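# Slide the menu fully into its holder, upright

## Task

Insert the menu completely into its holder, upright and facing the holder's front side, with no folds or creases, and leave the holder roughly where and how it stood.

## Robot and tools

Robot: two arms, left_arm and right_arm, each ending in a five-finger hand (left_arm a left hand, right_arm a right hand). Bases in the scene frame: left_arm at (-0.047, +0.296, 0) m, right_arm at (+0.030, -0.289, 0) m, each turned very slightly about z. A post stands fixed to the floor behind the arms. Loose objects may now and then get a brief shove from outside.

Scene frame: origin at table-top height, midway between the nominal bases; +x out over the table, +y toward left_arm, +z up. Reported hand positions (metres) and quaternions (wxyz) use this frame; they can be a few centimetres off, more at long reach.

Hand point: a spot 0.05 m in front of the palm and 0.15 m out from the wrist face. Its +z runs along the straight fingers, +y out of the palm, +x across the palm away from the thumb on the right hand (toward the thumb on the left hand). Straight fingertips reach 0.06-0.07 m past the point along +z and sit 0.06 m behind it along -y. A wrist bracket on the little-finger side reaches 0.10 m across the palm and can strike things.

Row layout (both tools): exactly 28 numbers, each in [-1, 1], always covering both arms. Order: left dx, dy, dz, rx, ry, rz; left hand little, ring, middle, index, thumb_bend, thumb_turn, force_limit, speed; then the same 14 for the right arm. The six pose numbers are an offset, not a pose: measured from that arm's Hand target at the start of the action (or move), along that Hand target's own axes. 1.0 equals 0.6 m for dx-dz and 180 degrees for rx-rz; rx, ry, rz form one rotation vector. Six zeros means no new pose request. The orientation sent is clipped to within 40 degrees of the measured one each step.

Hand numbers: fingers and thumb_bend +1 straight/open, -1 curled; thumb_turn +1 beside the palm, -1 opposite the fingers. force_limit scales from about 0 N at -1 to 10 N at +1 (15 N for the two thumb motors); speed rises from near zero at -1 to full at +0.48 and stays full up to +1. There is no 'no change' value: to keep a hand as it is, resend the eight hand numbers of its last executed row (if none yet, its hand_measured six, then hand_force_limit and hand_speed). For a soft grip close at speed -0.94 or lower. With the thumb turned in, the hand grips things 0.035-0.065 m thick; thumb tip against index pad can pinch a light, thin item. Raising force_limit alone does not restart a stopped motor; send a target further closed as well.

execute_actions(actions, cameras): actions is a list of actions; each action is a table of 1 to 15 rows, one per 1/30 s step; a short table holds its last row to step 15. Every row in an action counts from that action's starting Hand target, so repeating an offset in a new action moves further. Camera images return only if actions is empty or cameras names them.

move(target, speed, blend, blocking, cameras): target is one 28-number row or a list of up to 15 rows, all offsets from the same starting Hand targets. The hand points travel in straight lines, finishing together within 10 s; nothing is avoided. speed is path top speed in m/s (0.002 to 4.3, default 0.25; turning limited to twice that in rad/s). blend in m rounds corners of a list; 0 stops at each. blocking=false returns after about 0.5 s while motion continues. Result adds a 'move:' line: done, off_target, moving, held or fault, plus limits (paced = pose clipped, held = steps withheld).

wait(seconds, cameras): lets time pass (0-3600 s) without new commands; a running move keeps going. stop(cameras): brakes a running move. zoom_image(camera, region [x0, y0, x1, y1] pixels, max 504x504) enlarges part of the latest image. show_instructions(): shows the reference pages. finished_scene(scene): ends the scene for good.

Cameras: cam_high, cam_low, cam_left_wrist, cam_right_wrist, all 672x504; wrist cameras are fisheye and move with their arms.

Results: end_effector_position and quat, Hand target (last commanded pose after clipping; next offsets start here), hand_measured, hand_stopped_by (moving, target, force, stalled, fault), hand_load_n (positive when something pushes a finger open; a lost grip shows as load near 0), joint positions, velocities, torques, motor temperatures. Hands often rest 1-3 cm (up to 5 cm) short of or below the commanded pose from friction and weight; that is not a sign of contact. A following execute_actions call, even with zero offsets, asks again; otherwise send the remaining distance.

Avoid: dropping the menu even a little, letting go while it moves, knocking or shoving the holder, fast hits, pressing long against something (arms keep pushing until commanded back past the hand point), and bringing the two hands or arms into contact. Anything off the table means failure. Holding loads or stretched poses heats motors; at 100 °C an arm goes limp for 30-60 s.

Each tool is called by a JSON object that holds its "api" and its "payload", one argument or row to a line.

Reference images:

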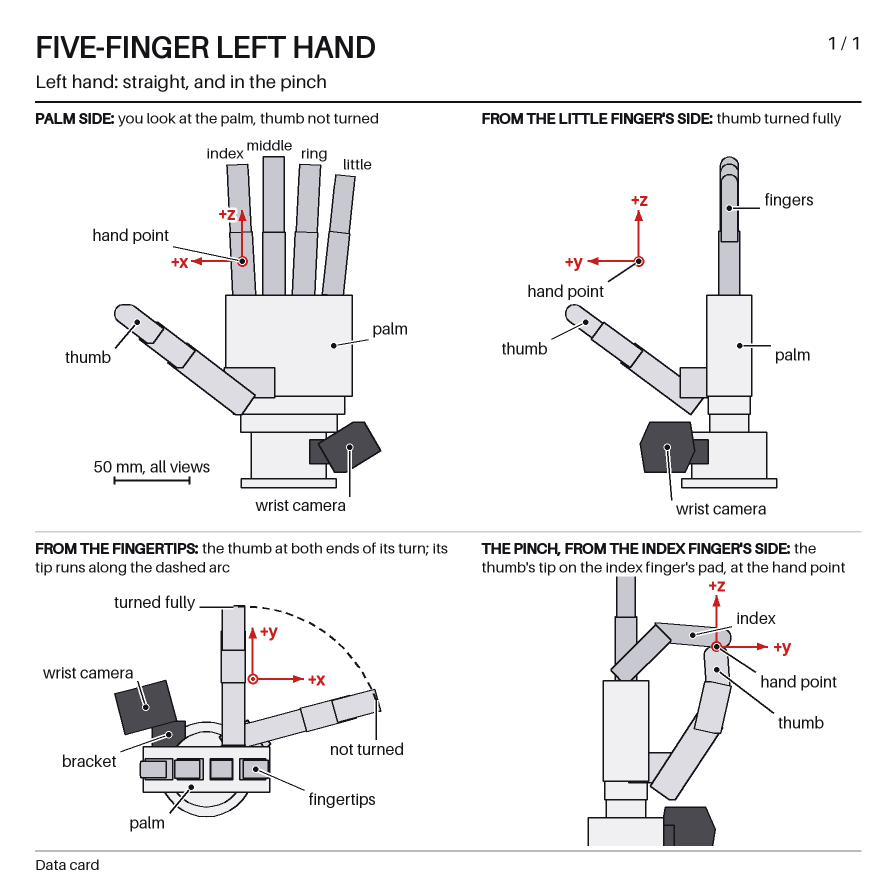

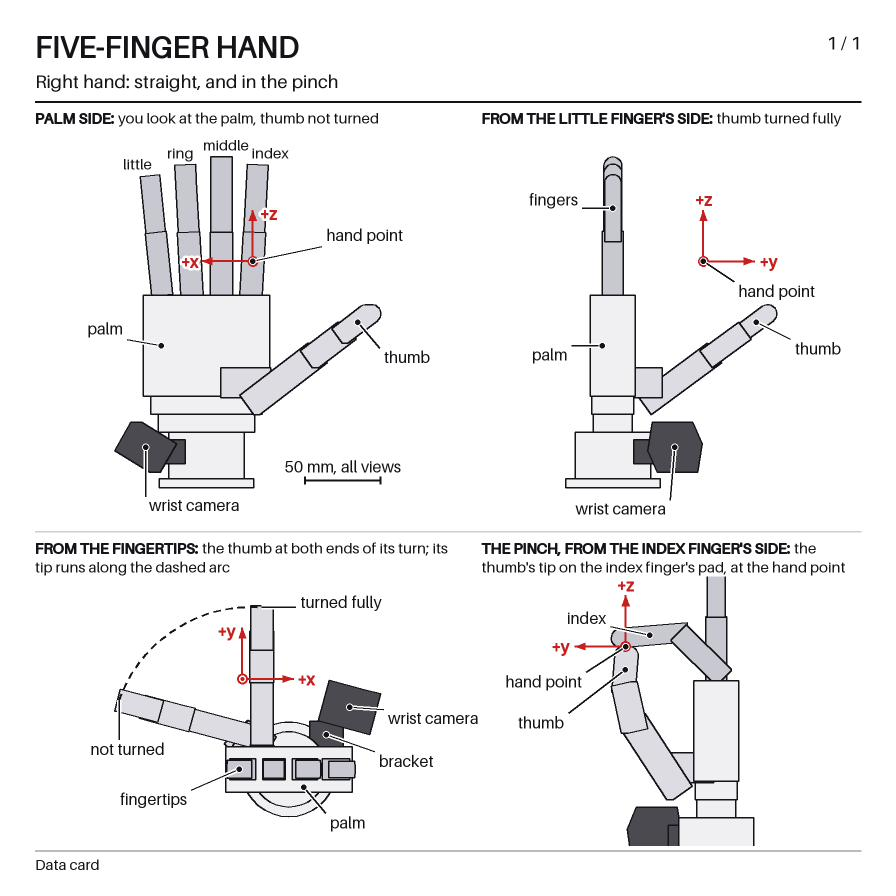

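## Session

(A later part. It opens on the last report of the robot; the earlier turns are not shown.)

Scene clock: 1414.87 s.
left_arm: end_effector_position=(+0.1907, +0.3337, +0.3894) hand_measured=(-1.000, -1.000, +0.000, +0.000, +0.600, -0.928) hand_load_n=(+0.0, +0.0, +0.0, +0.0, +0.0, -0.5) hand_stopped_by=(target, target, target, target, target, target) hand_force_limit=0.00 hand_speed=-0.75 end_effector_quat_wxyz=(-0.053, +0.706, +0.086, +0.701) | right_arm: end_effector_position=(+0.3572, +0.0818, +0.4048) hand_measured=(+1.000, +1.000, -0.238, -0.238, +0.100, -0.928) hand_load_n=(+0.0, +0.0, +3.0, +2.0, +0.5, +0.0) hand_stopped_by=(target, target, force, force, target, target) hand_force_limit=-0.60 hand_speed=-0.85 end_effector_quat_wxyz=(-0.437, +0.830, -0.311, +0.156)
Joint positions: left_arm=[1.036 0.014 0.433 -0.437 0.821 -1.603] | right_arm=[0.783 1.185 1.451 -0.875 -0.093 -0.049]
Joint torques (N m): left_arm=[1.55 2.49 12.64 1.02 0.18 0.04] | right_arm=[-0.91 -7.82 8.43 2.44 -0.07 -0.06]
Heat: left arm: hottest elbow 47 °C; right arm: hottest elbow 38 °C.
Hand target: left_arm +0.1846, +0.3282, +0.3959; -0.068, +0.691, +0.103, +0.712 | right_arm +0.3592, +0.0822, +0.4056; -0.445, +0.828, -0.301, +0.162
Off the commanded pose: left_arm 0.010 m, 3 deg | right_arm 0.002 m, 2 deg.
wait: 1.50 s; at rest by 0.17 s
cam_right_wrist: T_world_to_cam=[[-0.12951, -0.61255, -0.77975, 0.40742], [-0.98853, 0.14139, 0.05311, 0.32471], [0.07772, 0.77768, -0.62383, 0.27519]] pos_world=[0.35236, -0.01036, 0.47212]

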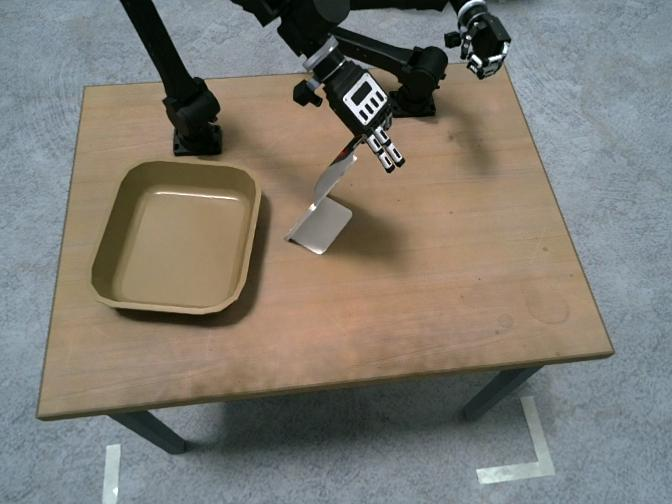

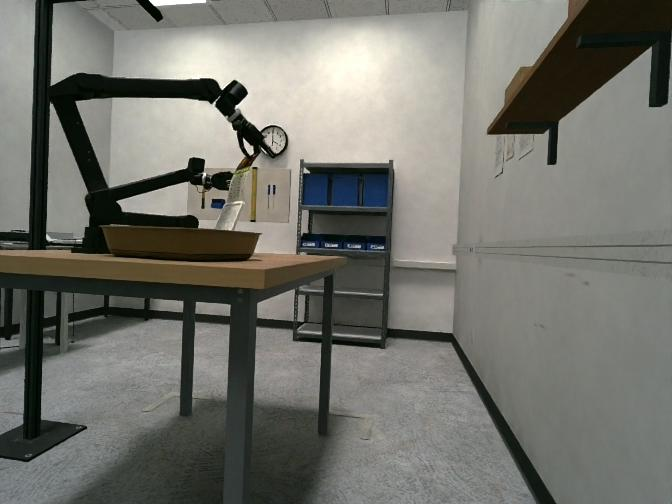

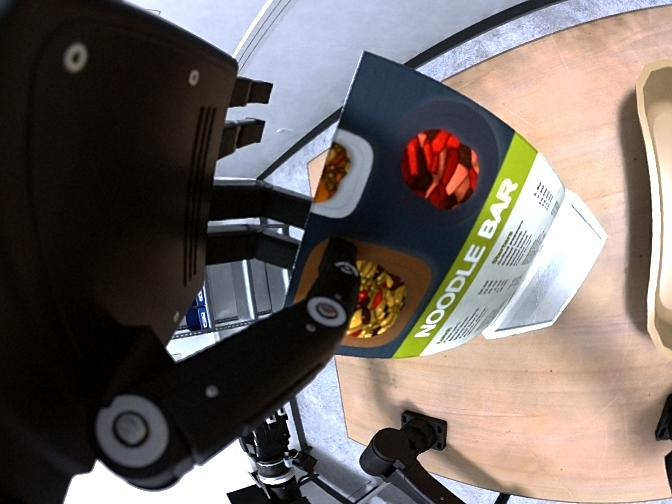

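{"api": "move", "payload": {
  "target": [0,0,0,0,0,0,-1,-1,0.0,0.0,0.6,-0.928,0,-0.75,0,-0.0421,-0.0104,0,0,0,1,1,-0.3,-0.3,0.1,-0.928,-0.6,-0.85],
  "speed": 0.02
}}

{"api": "wait", "payload": {
  "seconds": 1.5,
  "cameras": ["cam_high","cam_right_wrist"]
}}

{"api": "zoom_image", "payload": {
  "camera": "cam_right_wrist",
  "region": [440, 160, 640, 360]
}}

Scene clock: 1444.77 s.
left_arm: end_effector_position=(+0.1907, +0.3337, +0.3894) hand_measured=(-1.000, -1.000, +0.000, +0.000, +0.600, -0.928) hand_load_n=(+0.0, +0.0, +0.0, +0.0, +0.0, +0.0) hand_stopped_by=(target, target, target, target, target, target) hand_force_limit=0.00 hand_speed=-0.75 end_effector_quat_wxyz=(-0.053, +0.706, +0.086, +0.701) | right_arm: end_effector_position=(+0.3599, +0.0843, +0.4092) hand_measured=(+1.000, +1.000, -0.238, -0.238, +0.100, -0.928) hand_load_n=(+0.0, +0.0, +3.0, +2.0, +0.5, +0.0) hand_stopped_by=(target, target, force, force, target, target) hand_force_limit=-0.60 hand_speed=-0.85 end_effector_quat_wxyz=(-0.434, +0.831, -0.312, +0.154)
Joint positions: left_arm=[1.036 0.014 0.433 -0.437 0.821 -1.603] | right_arm=[0.783 1.202 1.48 -0.895 -0.093 -0.049]
Joint torques (N m): left_arm=[1.61 2.43 12.66 1.02 0.19 0.04] | right_arm=[-0.85 -6.3 13.81 1.14 0 -0.05]
Heat: left arm: hottest elbow 47 °C; right arm: hottest elbow 38 °C.
Hand target: left_arm +0.1846, +0.3282, +0.3959; -0.068, +0.691, +0.103, +0.712 | right_arm +0.3648, +0.0888, +0.4300; -0.445, +0.828, -0.301, +0.162
Off the commanded pose: left_arm 0.010 m, 3 deg | right_arm 0.022 m, 2 deg.
joint sent to its limit (left arm) — joint 2 (shoulder), lower limit. The joint targets are off in position and orientation.
move: off_target (right_arm)

Scene clock: 1446.27 s.
left_arm: end_effector_position=(+0.1907, +0.3337, +0.3894) hand_measured=(-1.000, -1.000, +0.000, +0.000, +0.600, -0.928) hand_load_n=(+0.0, +0.0, +0.0, +0.0, +0.0, +0.0) hand_stopped_by=(target, target, target, target, target, target) hand_force_limit=0.00 hand_speed=-0.75 end_effector_quat_wxyz=(-0.053, +0.706, +0.086, +0.701) | right_arm: end_effector_position=(+0.3599, +0.0843, +0.4092) hand_measured=(+1.000, +1.000, -0.238, -0.238, +0.100, -0.928) hand_load_n=(+0.0, +0.0, +2.5, +2.0, +0.5, +0.0) hand_stopped_by=(target, target, force, force, target, target) hand_force_limit=-0.60 hand_speed=-0.85 end_effector_quat_wxyz=(-0.434, +0.831, -0.312, +0.154)
Joint positions: left_arm=[1.036 0.014 0.433 -0.437 0.821 -1.603] | right_arm=[0.783 1.202 1.48 -0.895 -0.093 -0.049]
Joint torques (N m): left_arm=[1.61 2.49 12.63 1.02 0.18 0.04] | right_arm=[-0.85 -6.3 13.79 1.16 0.01 -0.05]
Heat: left arm: hottest elbow 47 °C; right arm: hottest elbow 38 °C.
Hand target: left_arm +0.1846, +0.3282, +0.3959; -0.068, +0.691, +0.103, +0.712 | right_arm +0.3648, +0.0888, +0.4300; -0.445, +0.828, -0.301, +0.162
Off the commanded pose: left_arm 0.010 m, 3 deg | right_arm 0.022 m, 2 deg.
wait: 1.50 s; at rest by 0.17 s
cam_right_wrist: T_world_to_cam=[[-0.13394, -0.6167, -0.77572, 0.41304], [-0.98821, 0.14172, 0.05796, 0.32467], [0.07419, 0.77434, -0.62841, 0.27917]] pos_world=[0.35546, -0.00746, 0.47702]

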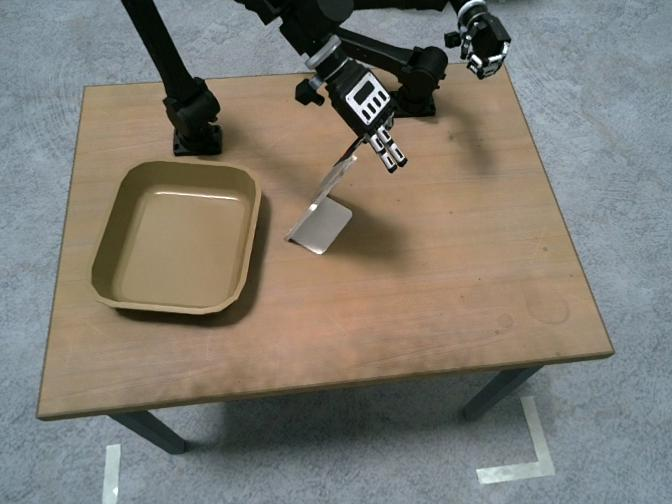

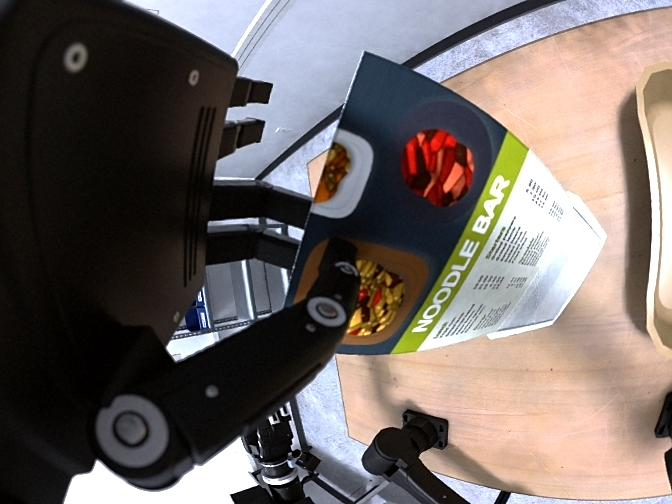

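Scaled by 2.520 from the camera's image (finer frame: 960x720).

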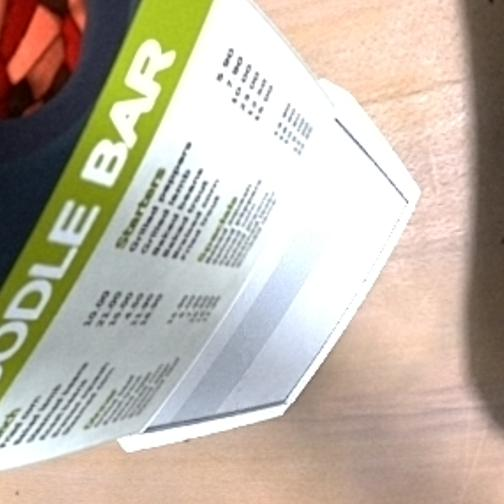

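{"api": "move", "payload": {
  "target": [0,0,0,0,0,0,-1,-1,0.0,0.0,0.6,-0.928,0,-0.75,-0.0013,0.0303,0.0117,0,0,0,1,1,-0.3,-0.3,0.1,-0.928,-0.6,-0.85],
  "speed": 0.02
}}

{"api": "wait", "payload": {
  "seconds": 1.5,
  "cameras": ["cam_high","cam_right_wrist"]
}}

{"api": "zoom_image", "payload": {
  "camera": "cam_high",
  "region": [305, 190, 325, 210]
}}

{"api": "zoom_image", "payload": {
  "camera": "cam_right_wrist",
  "region": [484, 290, 520, 335]
}}

{"api": "zoom_image", "payload": {
  "camera": "cam_right_wrist",
  "region": [440, 160, 640, 360]
}}

Scene clock: 1457.43 s.
left_arm: end_effector_position=(+0.1907, +0.3337, +0.3894) hand_measured=(-1.000, -1.000, +0.000, +0.000, +0.600, -0.928) hand_load_n=(+0.0, +0.0, +0.0, +0.0, +0.0, +0.0) hand_stopped_by=(target, target, target, target, target, target) hand_force_limit=0.00 hand_speed=-0.75 end_effector_quat_wxyz=(-0.053, +0.706, +0.086, +0.701) | right_arm: end_effector_position=(+0.3606, +0.0850, +0.4115) hand_measured=(+1.000, +1.000, -0.238, -0.238, +0.100, -0.928) hand_load_n=(+0.0, +0.0, +2.5, +2.0, +1.0, +0.5) hand_stopped_by=(target, target, force, force, target, target) hand_force_limit=-0.60 hand_speed=-0.85 end_effector_quat_wxyz=(-0.438, +0.829, -0.311, +0.156)
Joint positions: left_arm=[1.036 0.014 0.433 -0.437 0.821 -1.603] | right_arm=[0.783 1.201 1.48 -0.887 -0.093 -0.049]
Joint torques (N m): left_arm=[1.61 2.49 12.63 1.02 0.18 0.05] | right_arm=[-0.67 -8.06 8.13 2.54 0.02 -0.05]
Heat: left arm: hottest elbow 47 °C; right arm: hottest elbow 39 °C.
Hand target: left_arm +0.1846, +0.3282, +0.3959; -0.068, +0.691, +0.103, +0.712 | right_arm +0.3615, +0.0862, +0.4110; -0.445, +0.828, -0.301, +0.162
Off the commanded pose: left_arm 0.010 m, 3 deg | right_arm 0.002 m, 2 deg.
joint sent to its limit (left arm) — joint 2 (shoulder), lower limit. The joint targets are off in position and orientation.
move: done

Scene clock: 1458.93 s.
left_arm: end_effector_position=(+0.1907, +0.3337, +0.3894) hand_measured=(-1.000, -1.000, +0.000, +0.000, +0.600, -0.928) hand_load_n=(+0.0, +0.0, +0.0, +0.0, +0.0, +0.0) hand_stopped_by=(target, target, target, target, target, target) hand_force_limit=0.00 hand_speed=-0.75 end_effector_quat_wxyz=(-0.053, +0.706, +0.086, +0.701) | right_arm: end_effector_position=(+0.3606, +0.0850, +0.4115) hand_measured=(+1.000, +1.000, -0.238, -0.238, +0.100, -0.928) hand_load_n=(+0.0, +0.0, +2.5, +2.0, +0.5, +0.0) hand_stopped_by=(target, target, force, force, target, target) hand_force_limit=-0.60 hand_speed=-0.85 end_effector_quat_wxyz=(-0.438, +0.829, -0.311, +0.156)
Joint positions: left_arm=[1.036 0.014 0.433 -0.437 0.821 -1.603] | right_arm=[0.783 1.201 1.48 -0.887 -0.093 -0.049]
Joint torques (N m): left_arm=[1.61 2.43 12.64 1.01 0.19 0.04] | right_arm=[-0.56 -7.94 8.13 2.54 0.05 -0.05]
Heat: left arm: hottest elbow 47 °C; right arm: hottest elbow 39 °C.
Hand target: left_arm +0.1846, +0.3282, +0.3959; -0.068, +0.691, +0.103, +0.712 | right_arm +0.3615, +0.0862, +0.4110; -0.445, +0.828, -0.301, +0.162
Off the commanded pose: left_arm 0.010 m, 3 deg | right_arm 0.002 m, 2 deg.
wait: 1.50 s; at rest by 0.17 s
cam_right_wrist: T_world_to_cam=[[-0.1284, -0.61156, -0.78071, 0.41489], [-0.98861, 0.14126, 0.05194, 0.32778], [0.07852, 0.77849, -0.62273, 0.27577]] pos_world=[0.35566, -0.00726, 0.47862]

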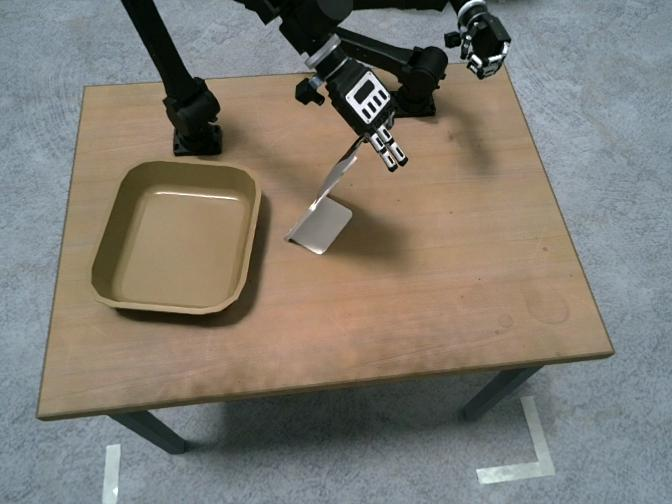

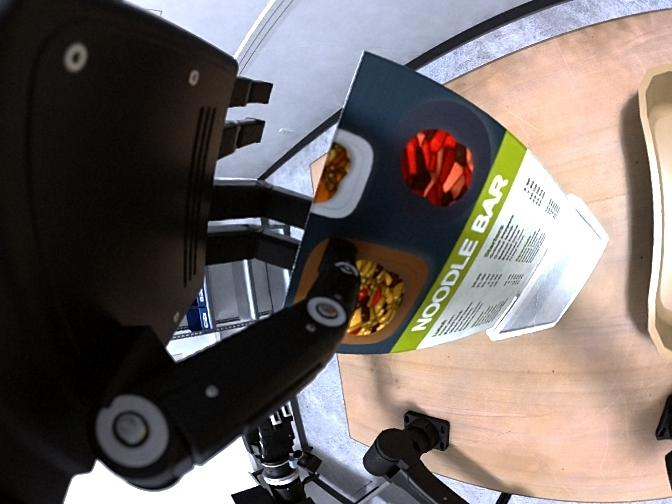

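Scaled by 25.200 from the camera's image (finer frame: 960x720).

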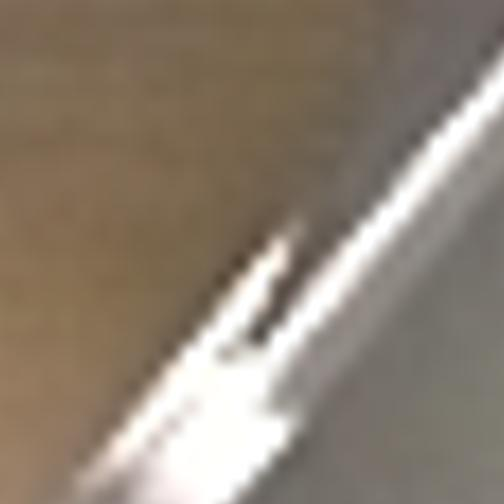

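Scaled by 11.200 from the camera's image (finer frame: 960x720).

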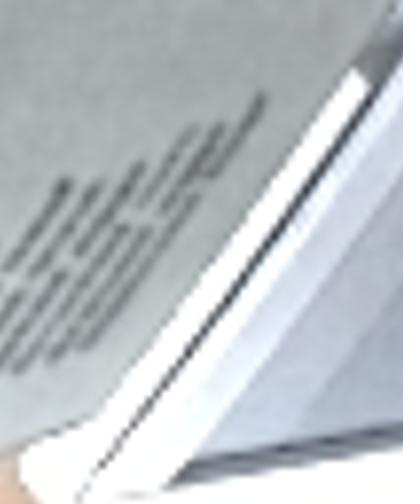

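Scaled by 2.520 from the camera's image (finer frame: 960x720).

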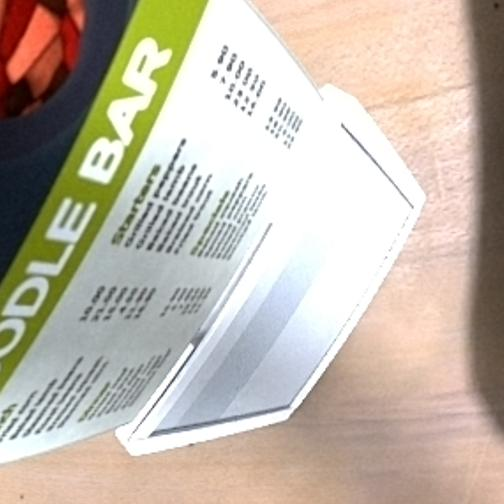

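{"api": "zoom_image", "payload": {
  "camera": "cam_right_wrist",
  "region": [480, 270, 540, 345]
}}

{"api": "zoom_image", "payload": {
  "camera": "cam_high",
  "region": [325, 165, 345, 185]
}}

Scaled by 6.720 from the camera's image (finer frame: 960x720).

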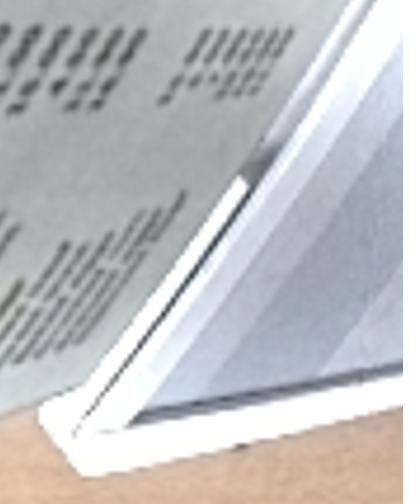

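Scaled by 25.200 from the camera's image (finer frame: 960x720).

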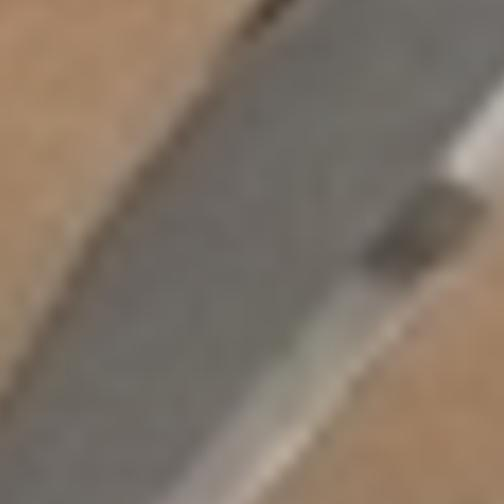

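{"api": "zoom_image", "payload": {
  "camera": "cam_high",
  "region": [280, 130, 380, 260]
}}

Scaled by 3.877 from the camera's image (finer frame: 960x720).

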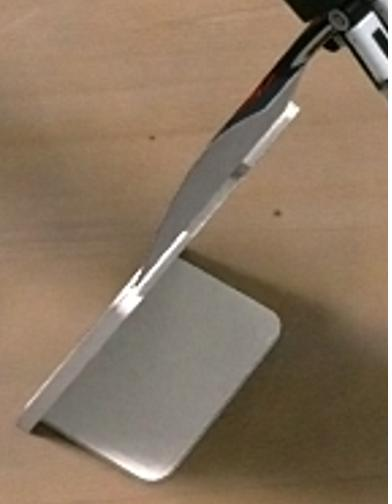

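{"api": "move", "payload": {
  "target": [0,0,0,0,0,0,-1,-1,0.0,0.0,0.6,-0.928,0,-0.75,0,0,0,0,0,0,1,1,-0.233,-0.233,0.1,-0.928,-0.6,-0.94],
  "speed": 0.02,
  "cameras": ["cam_high","cam_right_wrist"]
}}

{"api": "zoom_image", "payload": {
  "camera": "cam_right_wrist",
  "region": [480, 270, 540, 345]
}}

{"api": "zoom_image", "payload": {
  "camera": "cam_high",
  "region": [280, 130, 380, 230]
}}

Scene clock: 1596.17 s.
left_arm: end_effector_position=(+0.1907, +0.3337, +0.3894) hand_measured=(-1.000, -1.000, +0.000, +0.000, +0.600, -0.928) hand_load_n=(+0.0, +0.0, +0.0, +0.0, +0.0, +0.0) hand_stopped_by=(target, target, target, target, target, target) hand_force_limit=0.00 hand_speed=-0.75 end_effector_quat_wxyz=(-0.053, +0.706, +0.086, +0.701) | right_arm: end_effector_position=(+0.3606, +0.0850, +0.4115) hand_measured=(+1.000, +1.000, -0.232, -0.232, +0.100, -0.928) hand_load_n=(+0.0, +0.0, +1.5, +1.0, +0.5, +0.0) hand_stopped_by=(target, target, target, target, target, target) hand_force_limit=-0.60 hand_speed=-0.94 end_effector_quat_wxyz=(-0.438, +0.829, -0.311, +0.156)
Joint positions: left_arm=[1.036 0.014 0.433 -0.437 0.821 -1.603] | right_arm=[0.783 1.201 1.48 -0.887 -0.093 -0.049]
Joint torques (N m): left_arm=[1.67 2.43 12.63 1.03 0.18 0.04] | right_arm=[-0.67 -8.06 8.14 2.47 0.02 -0.05]
Heat: left arm: hottest elbow 48 °C; right arm: hottest elbow 36 °C.
Hand target: left_arm +0.1846, +0.3282, +0.3959; -0.068, +0.691, +0.103, +0.712 | right_arm +0.3615, +0.0862, +0.4110; -0.445, +0.828, -0.301, +0.162
Off the commanded pose: left_arm 0.010 m, 3 deg | right_arm 0.002 m, 2 deg.
joint sent to its limit (left arm) — joint 2 (shoulder), lower limit. The joint targets are off in position and orientation.
move: done
cam_right_wrist: T_world_to_cam=[[-0.1284, -0.61156, -0.78071, 0.41489], [-0.98861, 0.14126, 0.05194, 0.32778], [0.07852, 0.77849, -0.62273, 0.27577]] pos_world=[0.35566, -0.00726, 0.47862]

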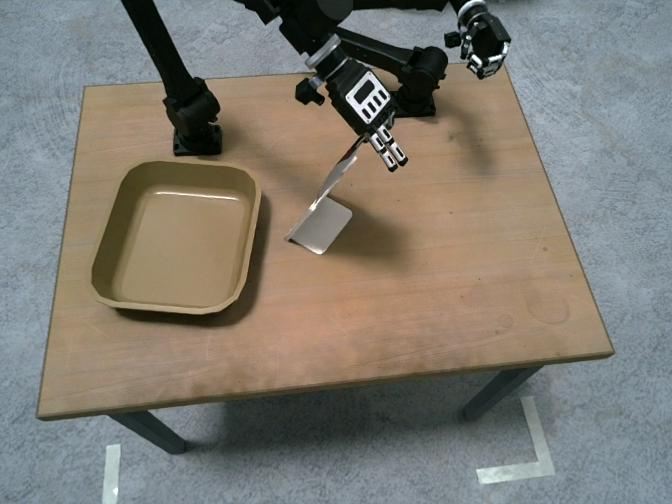

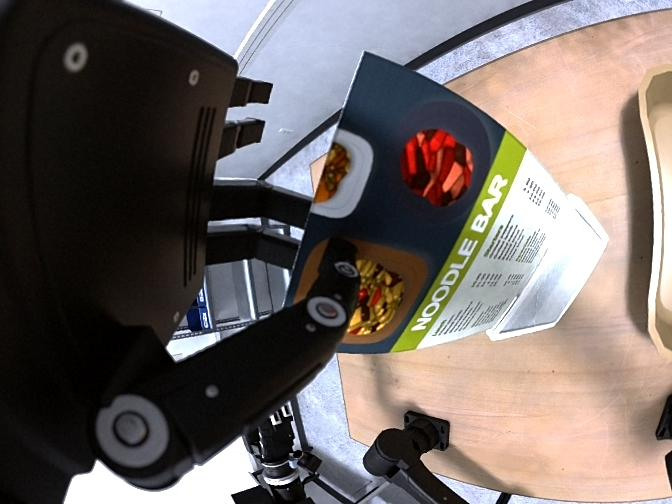

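Scaled by 6.720 from the camera's image (finer frame: 960x720).

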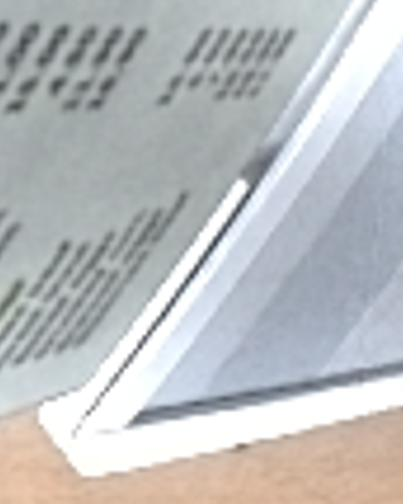

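Scaled by 5.040 from the camera's image (finer frame: 960x720).

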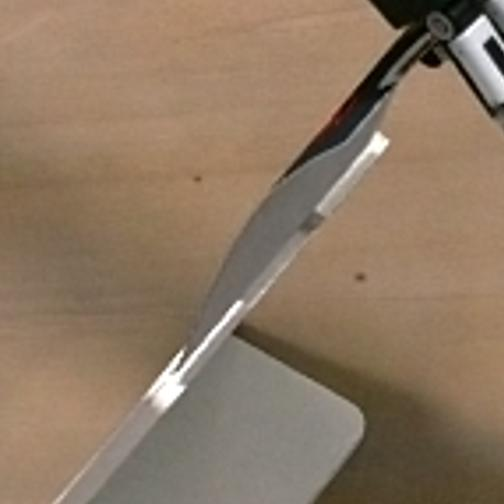

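{"api": "zoom_image", "payload": {
  "camera": "cam_high",
  "region": [340, 145, 370, 175]
}}

{"api": "zoom_image", "payload": {
  "camera": "cam_high",
  "region": [305, 165, 345, 215]
}}

Scaled by 16.800 from the camera's image (finer frame: 960x720).

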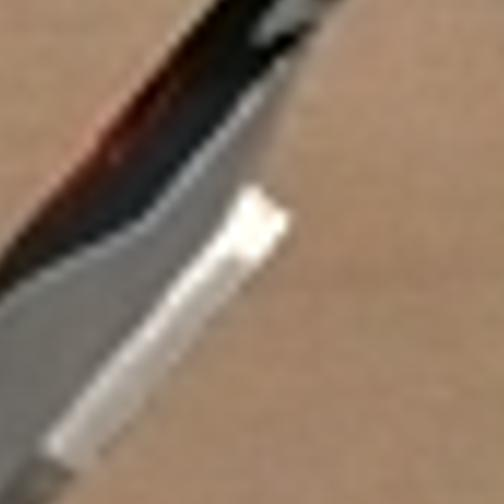

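Scaled by 10.080 from the camera's image (finer frame: 960x720).

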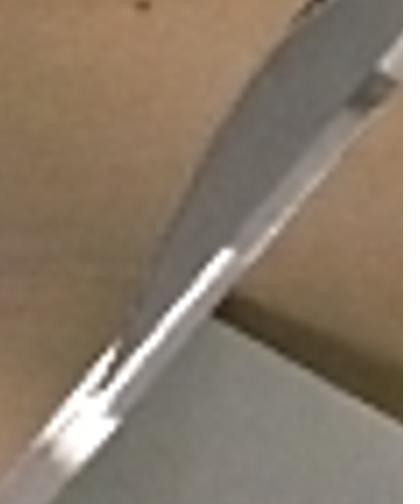

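{"api": "move", "payload": {
  "target": [0,0,0,0,0,0,-1,-1,0.0,0.0,0.6,-0.928,0,-0.75,0,0.0041,-0.0027,0,0,0,1,1,-0.233,-0.233,0.1,-0.928,-0.6,-0.94],
  "speed": 0.02
}}

{"api": "wait", "payload": {
  "seconds": 1.5,
  "cameras": ["cam_high","cam_right_wrist"]
}}

{"api": "zoom_image", "payload": {
  "camera": "cam_high",
  "region": [305, 165, 345, 215]
}}

{"api": "zoom_image", "payload": {
  "camera": "cam_high",
  "region": [340, 145, 370, 175]
}}

{"api": "zoom_image", "payload": {
  "camera": "cam_right_wrist",
  "region": [484, 290, 520, 335]
}}

Scene clock: 1629.13 s.
left_arm: end_effector_position=(+0.1907, +0.3337, +0.3894) hand_measured=(-1.000, -1.000, +0.000, +0.000, +0.600, -0.928) hand_load_n=(+0.0, +0.0, +0.0, +0.0, +0.0, +0.0) hand_stopped_by=(target, target, target, target, target, target) hand_force_limit=0.00 hand_speed=-0.75 end_effector_quat_wxyz=(-0.053, +0.706, +0.086, +0.701) | right_arm: end_effector_position=(+0.3584, +0.0829, +0.4079) hand_measured=(+1.000, +1.000, -0.232, -0.232, +0.100, -0.928) hand_load_n=(+0.0, -0.5, +1.5, +1.0, +0.5, +0.0) hand_stopped_by=(target, target, target, target, target, target) hand_force_limit=-0.60 hand_speed=-0.94 end_effector_quat_wxyz=(-0.436, +0.830, -0.311, +0.155)
Joint positions: left_arm=[1.036 0.014 0.433 -0.437 0.821 -1.603] | right_arm=[0.783 1.193 1.467 -0.886 -0.093 -0.049]
Joint torques (N m): left_arm=[1.67 2.49 12.64 1.03 0.18 0.04] | right_arm=[-0.79 -8 8.44 2.47 0.01 -0.06]
Heat: left arm: hottest elbow 48 °C; right arm: hottest elbow 35 °C.
Hand target: left_arm +0.1846, +0.3282, +0.3959; -0.068, +0.691, +0.103, +0.712 | right_arm +0.3599, +0.0841, +0.4096; -0.445, +0.828, -0.301, +0.162
Off the commanded pose: left_arm 0.010 m, 3 deg | right_arm 0.003 m, 2 deg.
joint sent to its limit (left arm) — joint 2 (shoulder), lower limit. The joint targets are off in position and orientation.
move: done

Scene clock: 1630.63 s.
left_arm: end_effector_position=(+0.1907, +0.3337, +0.3894) hand_measured=(-1.000, -1.000, +0.000, +0.000, +0.600, -0.928) hand_load_n=(+0.0, +0.0, +0.0, +0.0, +0.0, -0.5) hand_stopped_by=(target, target, target, target, target, target) hand_force_limit=0.00 hand_speed=-0.75 end_effector_quat_wxyz=(-0.053, +0.706, +0.086, +0.701) | right_arm: end_effector_position=(+0.3584, +0.0829, +0.4079) hand_measured=(+1.000, +1.000, -0.232, -0.232, +0.100, -0.928) hand_load_n=(+0.0, -0.5, +1.5, +0.5, +0.0, +0.0) hand_stopped_by=(target, target, target, target, target, target) hand_force_limit=-0.60 hand_speed=-0.94 end_effector_quat_wxyz=(-0.436, +0.830, -0.311, +0.155)
Joint positions: left_arm=[1.036 0.014 0.433 -0.437 0.821 -1.603] | right_arm=[0.783 1.193 1.467 -0.886 -0.093 -0.049]
Joint torques (N m): left_arm=[1.67 2.49 12.63 1.02 0.18 0.04] | right_arm=[-0.67 -8 8.49 2.45 0 -0.07]
Heat: left arm: hottest elbow 48 °C; right arm: hottest elbow 36 °C.
Hand target: left_arm +0.1846, +0.3282, +0.3959; -0.068, +0.691, +0.103, +0.712 | right_arm +0.3599, +0.0841, +0.4096; -0.445, +0.828, -0.301, +0.162
Off the commanded pose: left_arm 0.010 m, 3 deg | right_arm 0.003 m, 2 deg.
wait: 1.50 s; at rest by 0.17 s
cam_right_wrist: T_world_to_cam=[[-0.13105, -0.61398, -0.77837, 0.41076], [-0.98843, 0.14143, 0.05485, 0.32477], [0.07641, 0.77655, -0.62541, 0.27728]] pos_world=[0.35366, -0.00906, 0.47532]

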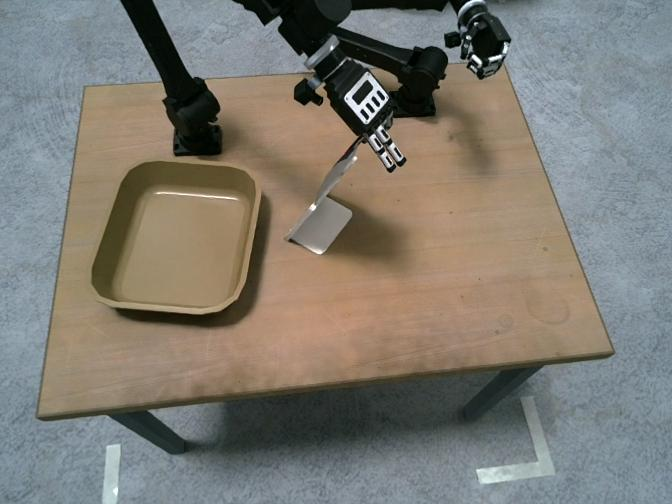

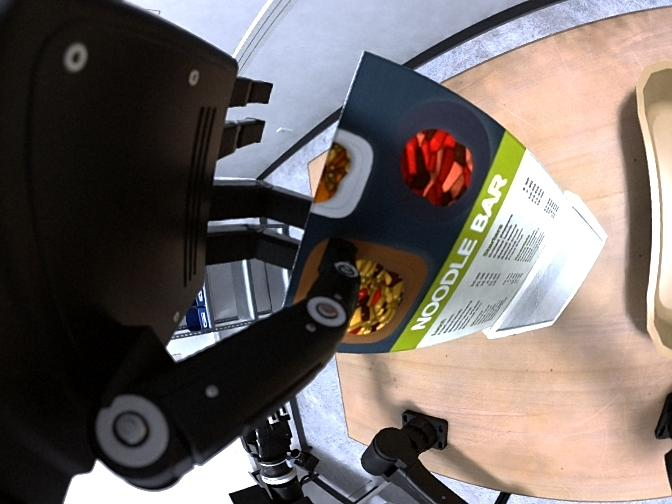

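Scaled by 10.080 from the camera's image (finer frame: 960x720).

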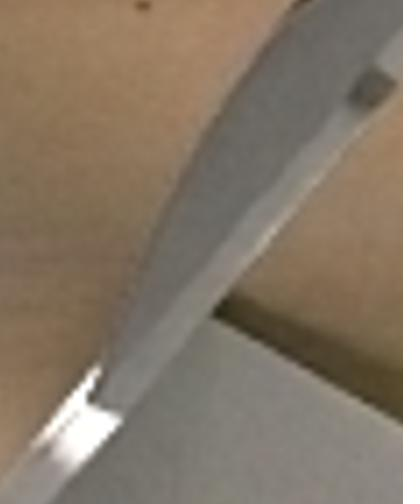

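Scaled by 16.800 from the camera's image (finer frame: 960x720).

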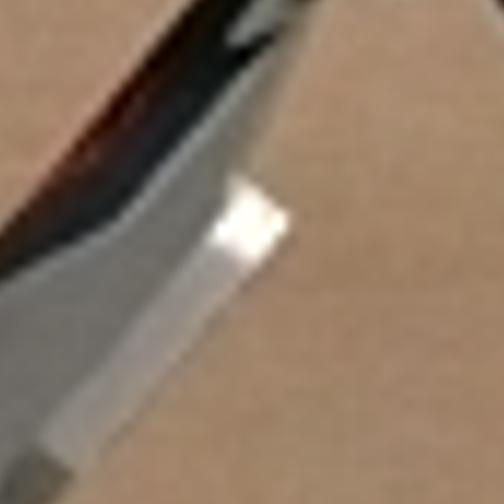

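Scaled by 11.200 from the camera's image (finer frame: 960x720).

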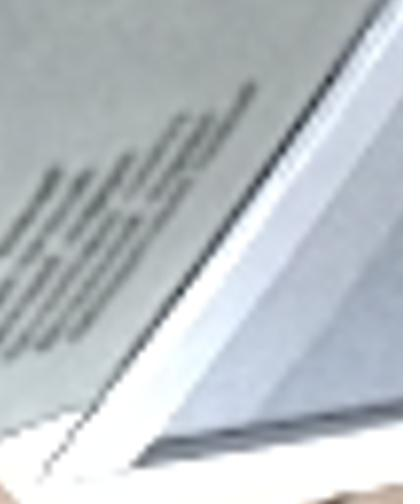

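{"api": "move", "payload": {
  "target": [0,0,0,0,0,0,-1,-1,0.0,0.0,0.6,-0.928,0,-0.75,0,0.0033,0.0010,0,0,0,1,1,-0.233,-0.233,0.1,-0.928,-0.6,-0.94],
  "speed": 0.02
}}

{"api": "wait", "payload": {
  "seconds": 1.5,
  "cameras": ["cam_high","cam_low","cam_right_wrist"]
}}

{"api": "zoom_image", "payload": {
  "camera": "cam_high",
  "region": [305, 165, 345, 215]
}}

{"api": "zoom_image", "payload": {
  "camera": "cam_right_wrist",
  "region": [484, 290, 520, 335]
}}

{"api": "zoom_image", "payload": {
  "camera": "cam_right_wrist",
  "region": [440, 160, 640, 360]
}}

Scene clock: 1643.43 s.
left_arm: end_effector_position=(+0.1907, +0.3337, +0.3894) hand_measured=(-1.000, -1.000, +0.000, +0.000, +0.600, -0.928) hand_load_n=(+0.0, +0.0, +0.0, +0.0, +0.0, -0.5) hand_stopped_by=(target, target, target, target, target, target) hand_force_limit=0.00 hand_speed=-0.75 end_effector_quat_wxyz=(-0.053, +0.706, +0.086, +0.701) | right_arm: end_effector_position=(+0.3580, +0.0825, +0.4064) hand_measured=(+1.000, +1.000, -0.232, -0.232, +0.100, -0.928) hand_load_n=(+0.0, -0.5, +1.5, +1.0, +0.5, +0.0) hand_stopped_by=(target, target, target, target, target, target) hand_force_limit=-0.60 hand_speed=-0.94 end_effector_quat_wxyz=(-0.436, +0.830, -0.311, +0.155)
Joint positions: left_arm=[1.036 0.014 0.433 -0.437 0.821 -1.603] | right_arm=[0.783 1.19 1.46 -0.881 -0.093 -0.049]
Joint torques (N m): left_arm=[1.67 2.43 12.64 1.03 0.18 0.04] | right_arm=[-0.73 -8 8.44 2.45 -0.01 -0.06]
Heat: left arm: hottest elbow 48 °C; right arm: hottest elbow 36 °C.
Hand target: left_arm +0.1846, +0.3282, +0.3959; -0.068, +0.691, +0.103, +0.712 | right_arm +0.3595, +0.0837, +0.4079; -0.445, +0.828, -0.301, +0.162
Off the commanded pose: left_arm 0.010 m, 3 deg | right_arm 0.002 m, 2 deg.
joint sent to its limit (left arm) — joint 2 (shoulder), lower limit. The joint targets are off in position and orientation.
move: done

Scene clock: 1644.93 s.
left_arm: end_effector_position=(+0.1907, +0.3337, +0.3894) hand_measured=(-1.000, -1.000, +0.000, +0.000, +0.600, -0.928) hand_load_n=(+0.0, +0.0, +0.5, +0.0, +0.0, +0.0) hand_stopped_by=(target, target, target, target, target, target) hand_force_limit=0.00 hand_speed=-0.75 end_effector_quat_wxyz=(-0.053, +0.706, +0.086, +0.701) | right_arm: end_effector_position=(+0.3580, +0.0825, +0.4064) hand_measured=(+1.000, +1.000, -0.232, -0.232, +0.100, -0.928) hand_load_n=(+0.0, +0.0, +1.5, +1.0, +0.5, +0.0) hand_stopped_by=(target, target, target, target, target, target) hand_force_limit=-0.60 hand_speed=-0.94 end_effector_quat_wxyz=(-0.436, +0.830, -0.311, +0.155)
Joint positions: left_arm=[1.036 0.014 0.433 -0.437 0.821 -1.603] | right_arm=[0.783 1.19 1.46 -0.881 -0.093 -0.049]
Joint torques (N m): left_arm=[1.61 2.55 12.62 1.03 0.18 0.05] | right_arm=[-0.62 -7.77 8.44 2.52 0 -0.05]
Heat: left arm: hottest elbow 48 °C; right arm: hottest elbow 36 °C.
Hand target: left_arm +0.1846, +0.3282, +0.3959; -0.068, +0.691, +0.103, +0.712 | right_arm +0.3595, +0.0837, +0.4079; -0.445, +0.828, -0.301, +0.162
Off the commanded pose: left_arm 0.010 m, 3 deg | right_arm 0.002 m, 2 deg.
wait: 1.50 s; at rest by 0.17 s
cam_right_wrist: T_world_to_cam=[[-0.13062, -0.61361, -0.77873, 0.40925], [-0.98845, 0.14145, 0.05434, 0.32478], [0.07681, 0.77684, -0.625, 0.27643]] pos_world=[0.35326, -0.00956, 0.47382]

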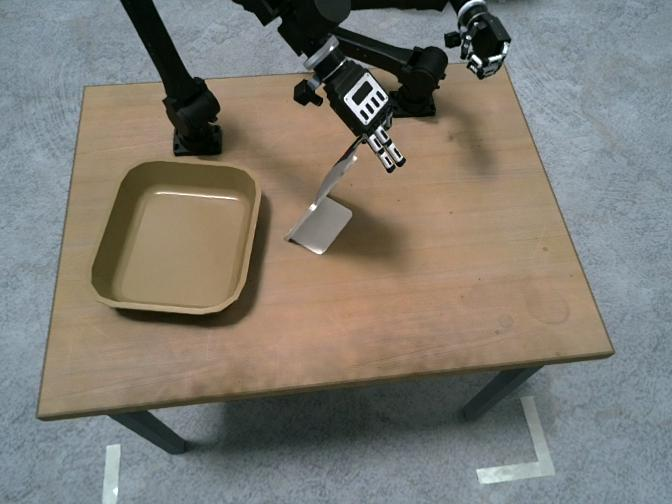

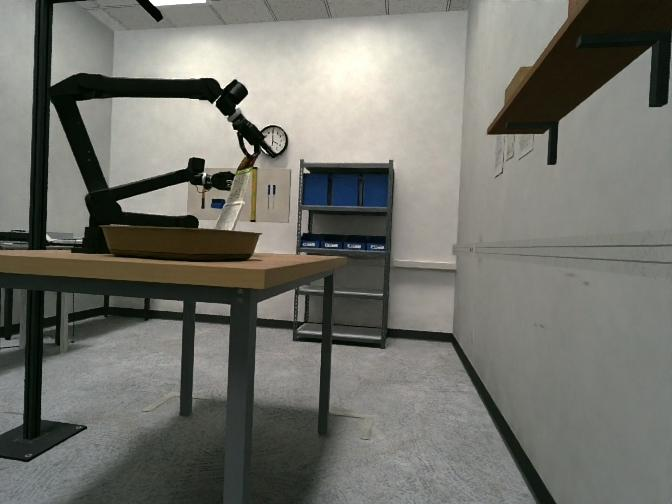

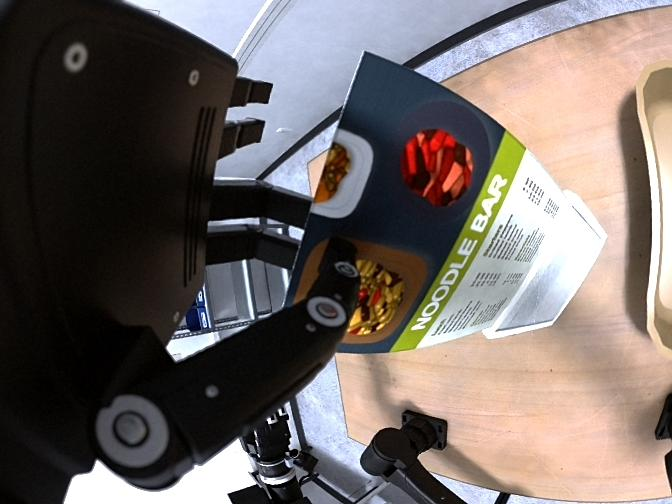

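Scaled by 10.080 from the camera's image (finer frame: 960x720).

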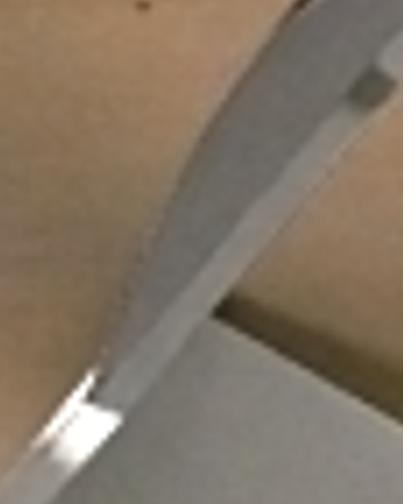

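Scaled by 11.200 from the camera's image (finer frame: 960x720).

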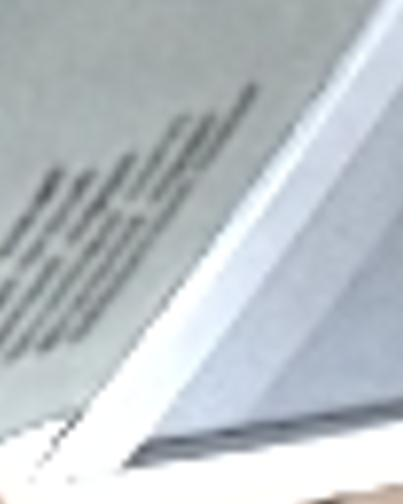

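Scaled by 2.520 from the camera's image (finer frame: 960x720).

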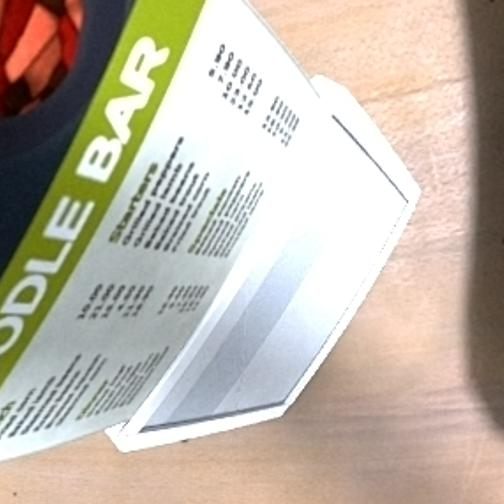

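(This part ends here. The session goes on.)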